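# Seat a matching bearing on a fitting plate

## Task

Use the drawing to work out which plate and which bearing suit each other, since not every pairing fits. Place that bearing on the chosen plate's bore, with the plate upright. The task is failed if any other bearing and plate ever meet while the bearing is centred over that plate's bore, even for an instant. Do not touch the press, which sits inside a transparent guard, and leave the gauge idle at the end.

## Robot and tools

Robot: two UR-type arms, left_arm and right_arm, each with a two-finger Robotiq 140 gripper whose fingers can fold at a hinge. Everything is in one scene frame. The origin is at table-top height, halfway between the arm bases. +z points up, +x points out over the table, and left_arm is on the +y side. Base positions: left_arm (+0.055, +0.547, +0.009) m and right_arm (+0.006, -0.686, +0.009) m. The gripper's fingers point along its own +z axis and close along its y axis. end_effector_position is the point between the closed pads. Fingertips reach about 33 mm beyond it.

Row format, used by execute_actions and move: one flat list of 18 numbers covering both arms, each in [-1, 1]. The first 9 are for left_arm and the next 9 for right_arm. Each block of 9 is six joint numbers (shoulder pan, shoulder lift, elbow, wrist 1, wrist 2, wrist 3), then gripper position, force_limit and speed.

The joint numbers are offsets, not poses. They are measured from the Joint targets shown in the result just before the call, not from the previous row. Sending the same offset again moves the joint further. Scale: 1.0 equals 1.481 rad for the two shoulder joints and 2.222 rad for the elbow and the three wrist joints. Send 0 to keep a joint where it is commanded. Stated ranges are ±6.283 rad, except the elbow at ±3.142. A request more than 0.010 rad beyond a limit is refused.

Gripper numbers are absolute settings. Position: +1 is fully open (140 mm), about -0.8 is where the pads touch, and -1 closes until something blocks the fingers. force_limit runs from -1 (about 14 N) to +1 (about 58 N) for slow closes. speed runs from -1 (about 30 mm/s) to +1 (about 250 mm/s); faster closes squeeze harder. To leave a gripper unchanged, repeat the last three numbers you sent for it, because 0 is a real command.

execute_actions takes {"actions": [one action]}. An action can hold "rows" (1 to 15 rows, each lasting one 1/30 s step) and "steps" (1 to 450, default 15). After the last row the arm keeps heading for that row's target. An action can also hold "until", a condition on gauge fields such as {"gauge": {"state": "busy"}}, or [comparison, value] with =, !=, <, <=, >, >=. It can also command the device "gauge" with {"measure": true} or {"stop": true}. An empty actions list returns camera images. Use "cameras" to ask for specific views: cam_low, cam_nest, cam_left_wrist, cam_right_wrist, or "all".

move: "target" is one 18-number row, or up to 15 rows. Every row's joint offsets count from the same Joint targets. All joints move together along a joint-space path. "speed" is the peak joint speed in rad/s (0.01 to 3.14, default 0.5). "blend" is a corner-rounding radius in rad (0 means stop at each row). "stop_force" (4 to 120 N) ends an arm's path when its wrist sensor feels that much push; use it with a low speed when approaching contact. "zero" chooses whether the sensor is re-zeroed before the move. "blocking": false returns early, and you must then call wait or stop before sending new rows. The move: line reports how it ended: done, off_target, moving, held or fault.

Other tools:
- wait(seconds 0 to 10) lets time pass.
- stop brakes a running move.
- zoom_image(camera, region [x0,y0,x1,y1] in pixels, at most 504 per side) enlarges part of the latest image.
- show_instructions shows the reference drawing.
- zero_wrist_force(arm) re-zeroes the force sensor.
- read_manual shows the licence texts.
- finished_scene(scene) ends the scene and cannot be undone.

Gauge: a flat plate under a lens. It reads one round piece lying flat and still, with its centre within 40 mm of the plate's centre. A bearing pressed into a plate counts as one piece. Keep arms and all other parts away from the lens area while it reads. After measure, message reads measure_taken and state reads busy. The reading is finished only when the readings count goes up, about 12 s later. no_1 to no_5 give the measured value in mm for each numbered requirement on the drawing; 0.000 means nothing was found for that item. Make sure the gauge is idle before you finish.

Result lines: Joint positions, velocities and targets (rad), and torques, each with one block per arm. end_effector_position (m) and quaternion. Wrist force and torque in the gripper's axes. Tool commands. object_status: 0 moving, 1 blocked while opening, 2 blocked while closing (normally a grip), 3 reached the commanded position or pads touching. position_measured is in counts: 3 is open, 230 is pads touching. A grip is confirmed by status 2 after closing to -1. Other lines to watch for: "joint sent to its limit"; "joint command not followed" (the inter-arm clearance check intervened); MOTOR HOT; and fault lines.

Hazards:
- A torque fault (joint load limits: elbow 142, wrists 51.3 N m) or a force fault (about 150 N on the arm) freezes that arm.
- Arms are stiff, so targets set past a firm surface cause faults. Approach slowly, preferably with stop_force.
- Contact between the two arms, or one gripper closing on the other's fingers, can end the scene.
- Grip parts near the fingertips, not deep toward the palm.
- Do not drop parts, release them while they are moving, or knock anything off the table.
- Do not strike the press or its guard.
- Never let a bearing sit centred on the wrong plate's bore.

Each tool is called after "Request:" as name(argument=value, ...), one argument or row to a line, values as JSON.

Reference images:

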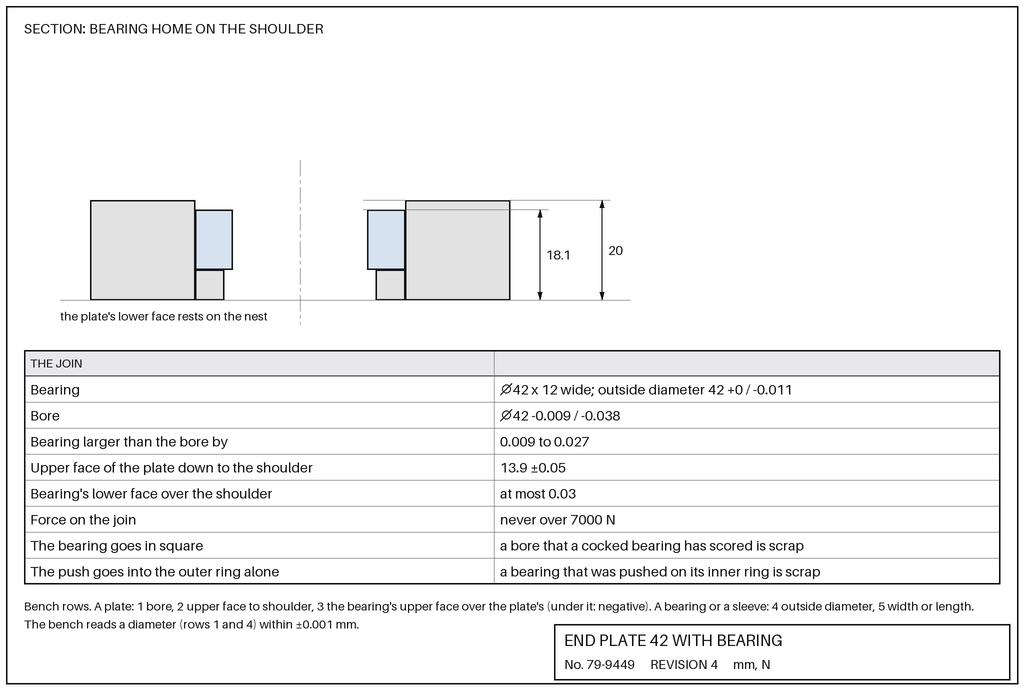

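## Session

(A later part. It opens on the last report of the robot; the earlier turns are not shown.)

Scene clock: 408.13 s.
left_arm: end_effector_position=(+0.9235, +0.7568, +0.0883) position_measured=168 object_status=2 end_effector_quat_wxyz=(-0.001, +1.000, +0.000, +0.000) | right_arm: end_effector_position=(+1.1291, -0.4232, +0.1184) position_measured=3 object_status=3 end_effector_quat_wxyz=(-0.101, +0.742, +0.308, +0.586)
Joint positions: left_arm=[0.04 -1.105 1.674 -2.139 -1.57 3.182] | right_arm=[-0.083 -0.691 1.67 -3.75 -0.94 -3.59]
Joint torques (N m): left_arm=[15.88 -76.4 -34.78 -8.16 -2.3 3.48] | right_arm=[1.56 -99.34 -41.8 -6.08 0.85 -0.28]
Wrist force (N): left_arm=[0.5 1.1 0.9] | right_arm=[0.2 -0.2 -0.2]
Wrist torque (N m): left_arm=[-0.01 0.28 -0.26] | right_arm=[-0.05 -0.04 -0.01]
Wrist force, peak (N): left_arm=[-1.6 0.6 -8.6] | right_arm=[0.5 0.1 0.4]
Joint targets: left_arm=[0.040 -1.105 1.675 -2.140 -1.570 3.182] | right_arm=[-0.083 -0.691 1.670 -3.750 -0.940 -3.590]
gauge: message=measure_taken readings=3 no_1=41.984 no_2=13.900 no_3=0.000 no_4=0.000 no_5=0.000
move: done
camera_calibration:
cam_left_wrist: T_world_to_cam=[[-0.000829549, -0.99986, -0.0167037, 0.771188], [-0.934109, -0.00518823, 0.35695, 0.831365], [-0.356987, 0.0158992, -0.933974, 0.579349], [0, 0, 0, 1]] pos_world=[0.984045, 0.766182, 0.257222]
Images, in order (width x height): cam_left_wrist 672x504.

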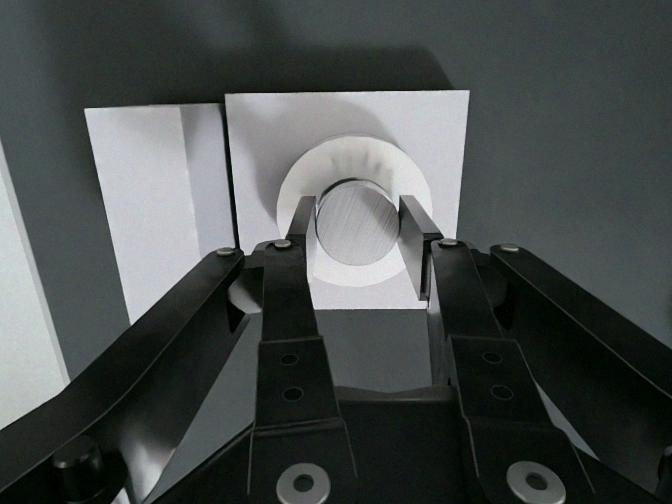

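Request:
move(
  target=[
    [0.0008,-0.0002,0.0002,0,0,0,-1,-1,-1,0,0,0,0,0,0,1,1,1],
    [0.0008,0.0088,0.0033,-0.0092,0,0,-1,-1,-1,0,0,0,0,0,0,1,1,1],
  ],
  speed=[0.02,0.01],
  stop_force=5,
  cameras=["cam_left_wrist"],
)

Request:
zoom_image(
  camera="cam_left_wrist",
  region=[260, 110, 360, 210],
)

Request:
zoom_image(
  camera="cam_left_wrist",
  region=[360, 110, 460, 210],
)

Request:
zoom_image(
  camera="cam_left_wrist",
  region=[260, 110, 450, 300],
)

Scene clock: 447.40 s.
left_arm: end_effector_position=(+0.9237, +0.7578, +0.0785) position_measured=168 object_status=2 end_effector_quat_wxyz=(-0.001, +1.000, +0.000, +0.000) | right_arm: end_effector_position=(+1.1291, -0.4232, +0.1184) position_measured=3 object_status=3 end_effector_quat_wxyz=(-0.101, +0.742, +0.308, +0.586)
Joint positions: left_arm=[0.042 -1.096 1.68 -2.154 -1.57 3.182] | right_arm=[-0.083 -0.691 1.67 -3.75 -0.94 -3.59]
Joint torques (N m): left_arm=[13.38 -105.44 -48.16 -3.49 -2.21 2.99] | right_arm=[-0.55 -98.33 -43.72 -6.12 0.51 -0.34]
Wrist force (N): left_arm=[0.4 1.0 3.5] | right_arm=[0.1 -0.1 0.2]
Wrist torque (N m): left_arm=[0.01 0.37 -0.25] | right_arm=[-0.02 -0.04 -0.01]
Wrist force, peak (N): left_arm=[-7.3 1.3 -8.1] | right_arm=[0.2 -0.4 0.4]
Joint targets: left_arm=[0.042 -1.096 1.680 -2.154 -1.570 3.182] | right_arm=[-0.083 -0.691 1.670 -3.750 -0.940 -3.590]
gauge: message=measure_taken readings=3 no_1=41.984 no_2=13.900 no_3=0.000 no_4=0.000 no_5=0.000
move: contact (left_arm); path passed 1 of 2 targets
camera_calibration:
cam_left_wrist: T_world_to_cam=[[0.000376158, -0.999862, -0.0166263, 0.77102], [-0.934108, -0.00628677, 0.356936, 0.8359], [-0.356992, 0.0153965, -0.933981, 0.57064], [0, 0, 0, 1]] pos_world=[0.984244, 0.767383, 0.247422]
Images, in order (width x height): cam_left_wrist 672x504.

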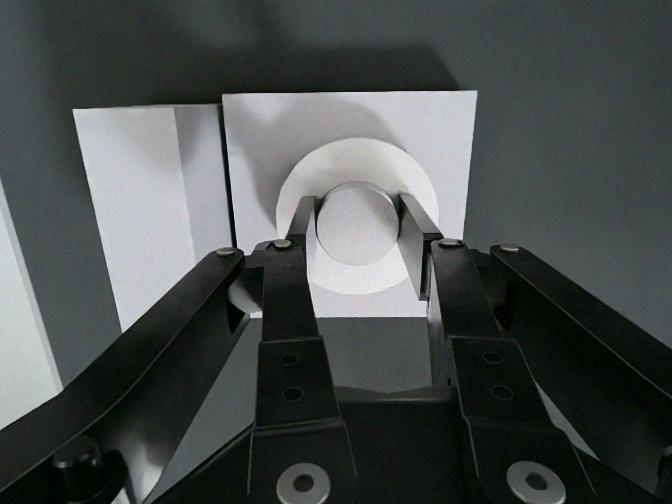

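Scaled by 5.040 from the camera's 672x504 image, which has a finer 960x720 frame.

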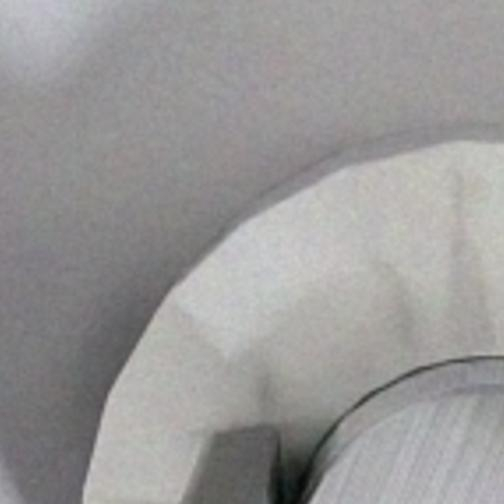

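Scaled by 5.040 from the camera's 672x504 image, which has a finer 960x720 frame.

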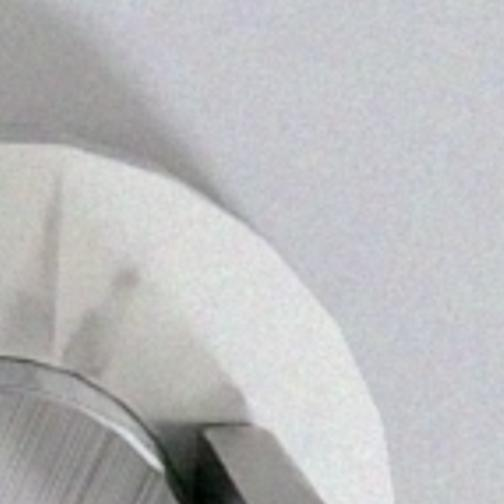

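Scaled by 2.653 from the camera's 672x504 image, which has a finer 960x720 frame.

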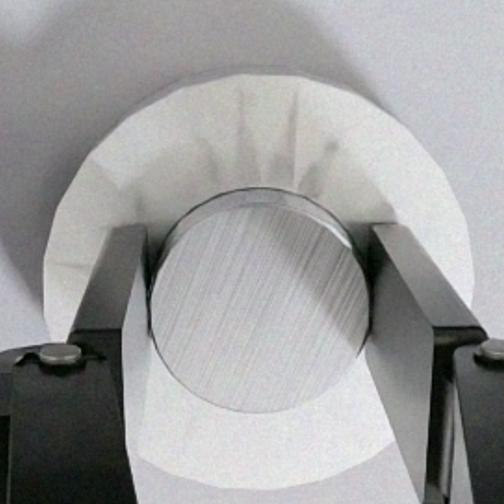

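Request:
move(
  target=[
    [0,-0.0003,0.0003,-0.0001,0,0,-1,-1,-1,0,0,0,0,0,0,1,1,1],
    [0,0.0009,0.0008,-0.0015,0,0,-1,-1,-1,0,0,0,0,0,0,1,1,1],
  ],
  speed=[0.01,0.01],
  stop_force=5,
)

Scene clock: 464.73 s.
left_arm: end_effector_position=(+0.9235, +0.7578, +0.0783) position_measured=168 object_status=2 end_effector_quat_wxyz=(-0.001, +1.000, +0.000, +0.000) | right_arm: end_effector_position=(+1.1291, -0.4232, +0.1184) position_measured=3 object_status=3 end_effector_quat_wxyz=(-0.101, +0.742, +0.308, +0.586)
Joint positions: left_arm=[0.042 -1.096 1.681 -2.155 -1.57 3.182] | right_arm=[-0.083 -0.691 1.67 -3.75 -0.94 -3.59]
Joint torques (N m): left_arm=[-7.52 -95.55 -45.41 -3.55 -2.28 2.82] | right_arm=[-0.72 -97.32 -43.32 -6.3 0.56 -0.16]
Wrist force (N): left_arm=[-3.2 2.3 -5.9] | right_arm=[0.4 0.1 0.1]
Wrist torque (N m): left_arm=[0.00 0.28 -0.25] | right_arm=[0.02 -0.10 -0.01]
Wrist force, peak (N): left_arm=[-4.7 2.6 -8.1] | right_arm=[0.2 -0.2 0.5]
Joint targets: left_arm=[0.042 -1.096 1.681 -2.155 -1.570 3.182] | right_arm=[-0.083 -0.691 1.670 -3.750 -0.940 -3.590]
gauge: message=measure_taken readings=3 no_1=41.984 no_2=13.900 no_3=0.000 no_4=0.000 no_5=0.000
move: contact (left_arm); path passed 1 of 2 targets

Request:
move(
  target=[0,0,0,0,0,0,0.3,-1,-1,0,0,0,0,0,0,1,1,1],
  speed=0.1,
  cameras=["cam_left_wrist","cam_low"],
)

Request:
zoom_image(
  camera="cam_left_wrist",
  region=[260, 110, 450, 300],
)

Request:
zoom_image(
  camera="cam_low",
  region=[602, 270, 672, 340],
)

Scene clock: 475.37 s.
left_arm: end_effector_position=(+0.9235, +0.7578, +0.0784) position_measured=91 object_status=0 end_effector_quat_wxyz=(-0.001, +1.000, +0.000, +0.000) | right_arm: end_effector_position=(+1.1291, -0.4232, +0.1184) position_measured=3 object_status=3 end_effector_quat_wxyz=(-0.101, +0.742, +0.308, +0.586)
Joint positions: left_arm=[0.042 -1.096 1.681 -2.155 -1.57 3.182] | right_arm=[-0.083 -0.691 1.67 -3.75 -0.94 -3.59]
Joint torques (N m): left_arm=[-7.73 -100.53 -45.73 -7.04 -2.04 2.92] | right_arm=[0.58 -98.96 -43.99 -6.01 0.57 -0.46]
Wrist force (N): left_arm=[0.4 0.9 0.4] | right_arm=[0.1 -0.2 0.5]
Wrist torque (N m): left_arm=[-0.03 0.31 -0.26] | right_arm=[-0.06 0.00 -0.01]
Wrist force, peak (N): left_arm=[-3.0 2.5 -5.7] | right_arm=[0.6 -0.2 0.1]
Joint targets: left_arm=[0.042 -1.096 1.681 -2.155 -1.570 3.182] | right_arm=[-0.083 -0.691 1.670 -3.750 -0.940 -3.590]
gauge: message=measure_taken readings=3 no_1=41.984 no_2=13.900 no_3=0.000 no_4=0.000 no_5=0.000
move: done
camera_calibration:
cam_left_wrist: T_world_to_cam=[[0.000378388, -0.999862, -0.016627, 0.770917], [-0.934141, -0.00628767, 0.356849, 0.835804], [-0.356904, 0.015397, -0.934014, 0.570398], [0, 0, 0, 1]] pos_world=[0.984044, 0.767283, 0.247322]
Images, in order (width x height): cam_low 672x504, cam_left_wrist 672x504.

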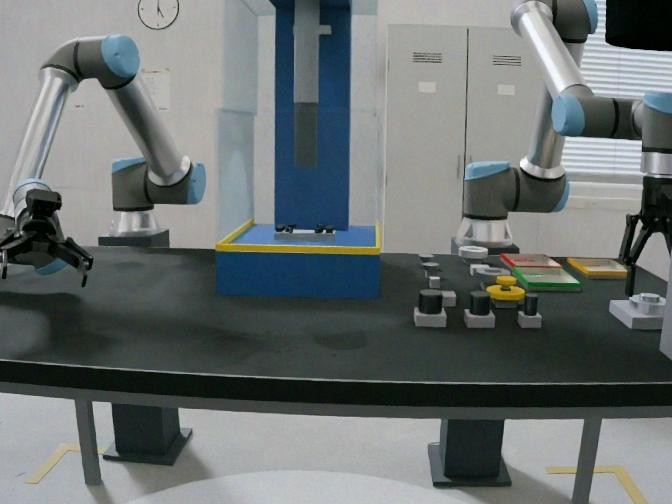

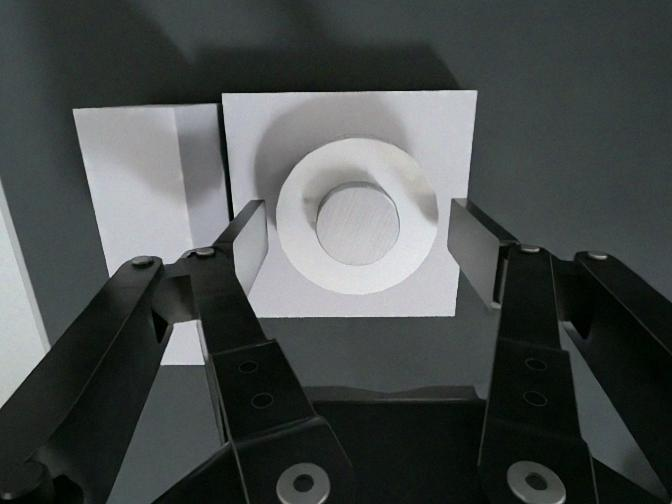

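Scaled by 2.653 from the camera's 672x504 image, which has a finer 960x720 frame.

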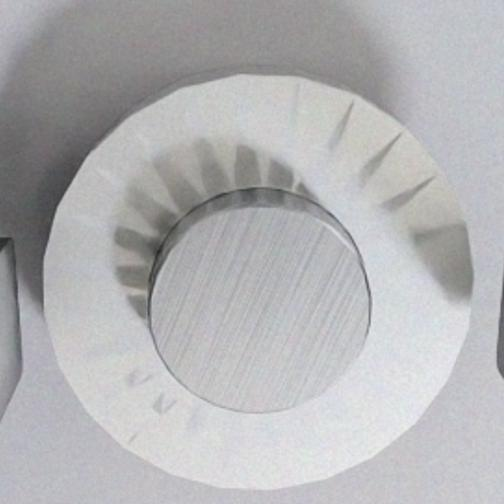

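Scaled by 7.200 from the camera's 672x504 image, which has a finer 960x720 frame.

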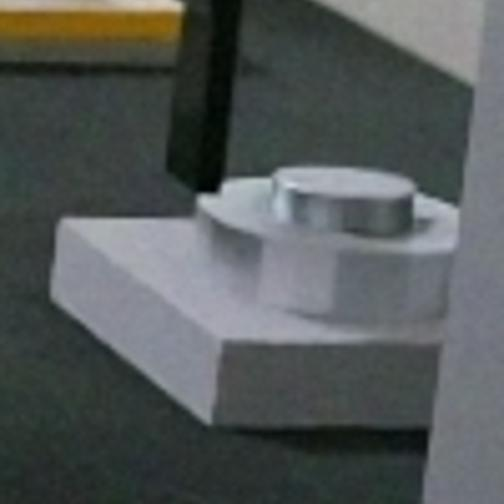

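Request:
move(
  target=[0,-0.0461,-0.0272,0.058,0,0,0.3,-1,-1,0,0,0,0,0,0,1,1,1],
  speed=0.2,
  cameras=["cam_low"],
)

Request:
zoom_image(
  camera="cam_low",
  region=[602, 270, 672, 340],
)

Scene clock: 492.37 s.
left_arm: end_effector_position=(+0.9222, +0.7578, +0.1599) position_measured=91 object_status=3 end_effector_quat_wxyz=(-0.001, +1.000, +0.000, +0.000) | right_arm: end_effector_position=(+1.1291, -0.4232, +0.1184) position_measured=3 object_status=3 end_effector_quat_wxyz=(-0.101, +0.742, +0.308, +0.586)
Joint positions: left_arm=[0.042 -1.164 1.62 -2.026 -1.57 3.182] | right_arm=[-0.083 -0.691 1.67 -3.75 -0.94 -3.59]
Joint torques (N m): left_arm=[-8.29 -99.44 -49.5 -3.2 -2.3 3.03] | right_arm=[1.79 -100.79 -45.06 -5.95 0.84 -0.05]
Wrist force (N): left_arm=[0.1 1.2 0.2] | right_arm=[-0.1 -0.1 -0.1]
Wrist torque (N m): left_arm=[0.08 0.37 -0.27] | right_arm=[-0.02 0.03 -0.01]
Wrist force, peak (N): left_arm=[0.0 1.0 2.0] | right_arm=[0.8 0.0 0.3]
Joint targets: left_arm=[0.042 -1.164 1.620 -2.026 -1.570 3.182] | right_arm=[-0.083 -0.691 1.670 -3.750 -0.940 -3.590]
gauge: message=measure_taken readings=3 no_1=41.984 no_2=13.900 no_3=0.000 no_4=0.000 no_5=0.000
move: done
Images, in order (width x height): cam_low 672x504.

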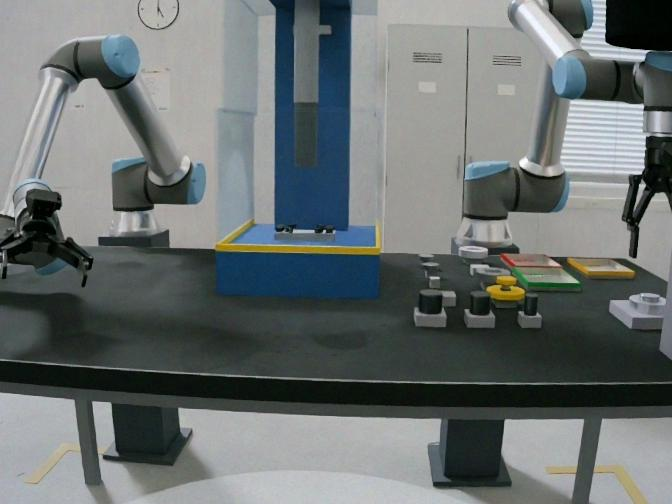

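Scaled by 7.200 from the camera's 672x504 image, which has a finer 960x720 frame.

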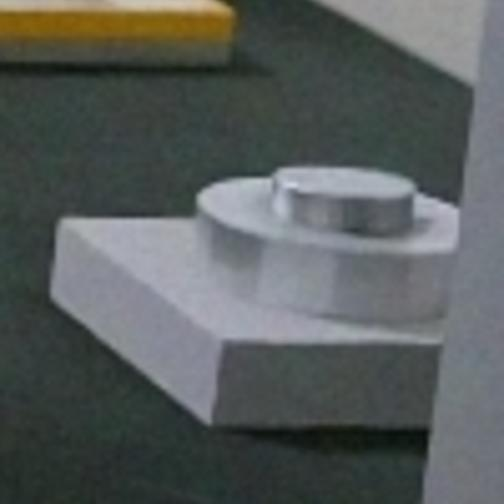

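Request:
finished_scene(
  scene=2,
)

The scene is finished: the task was done.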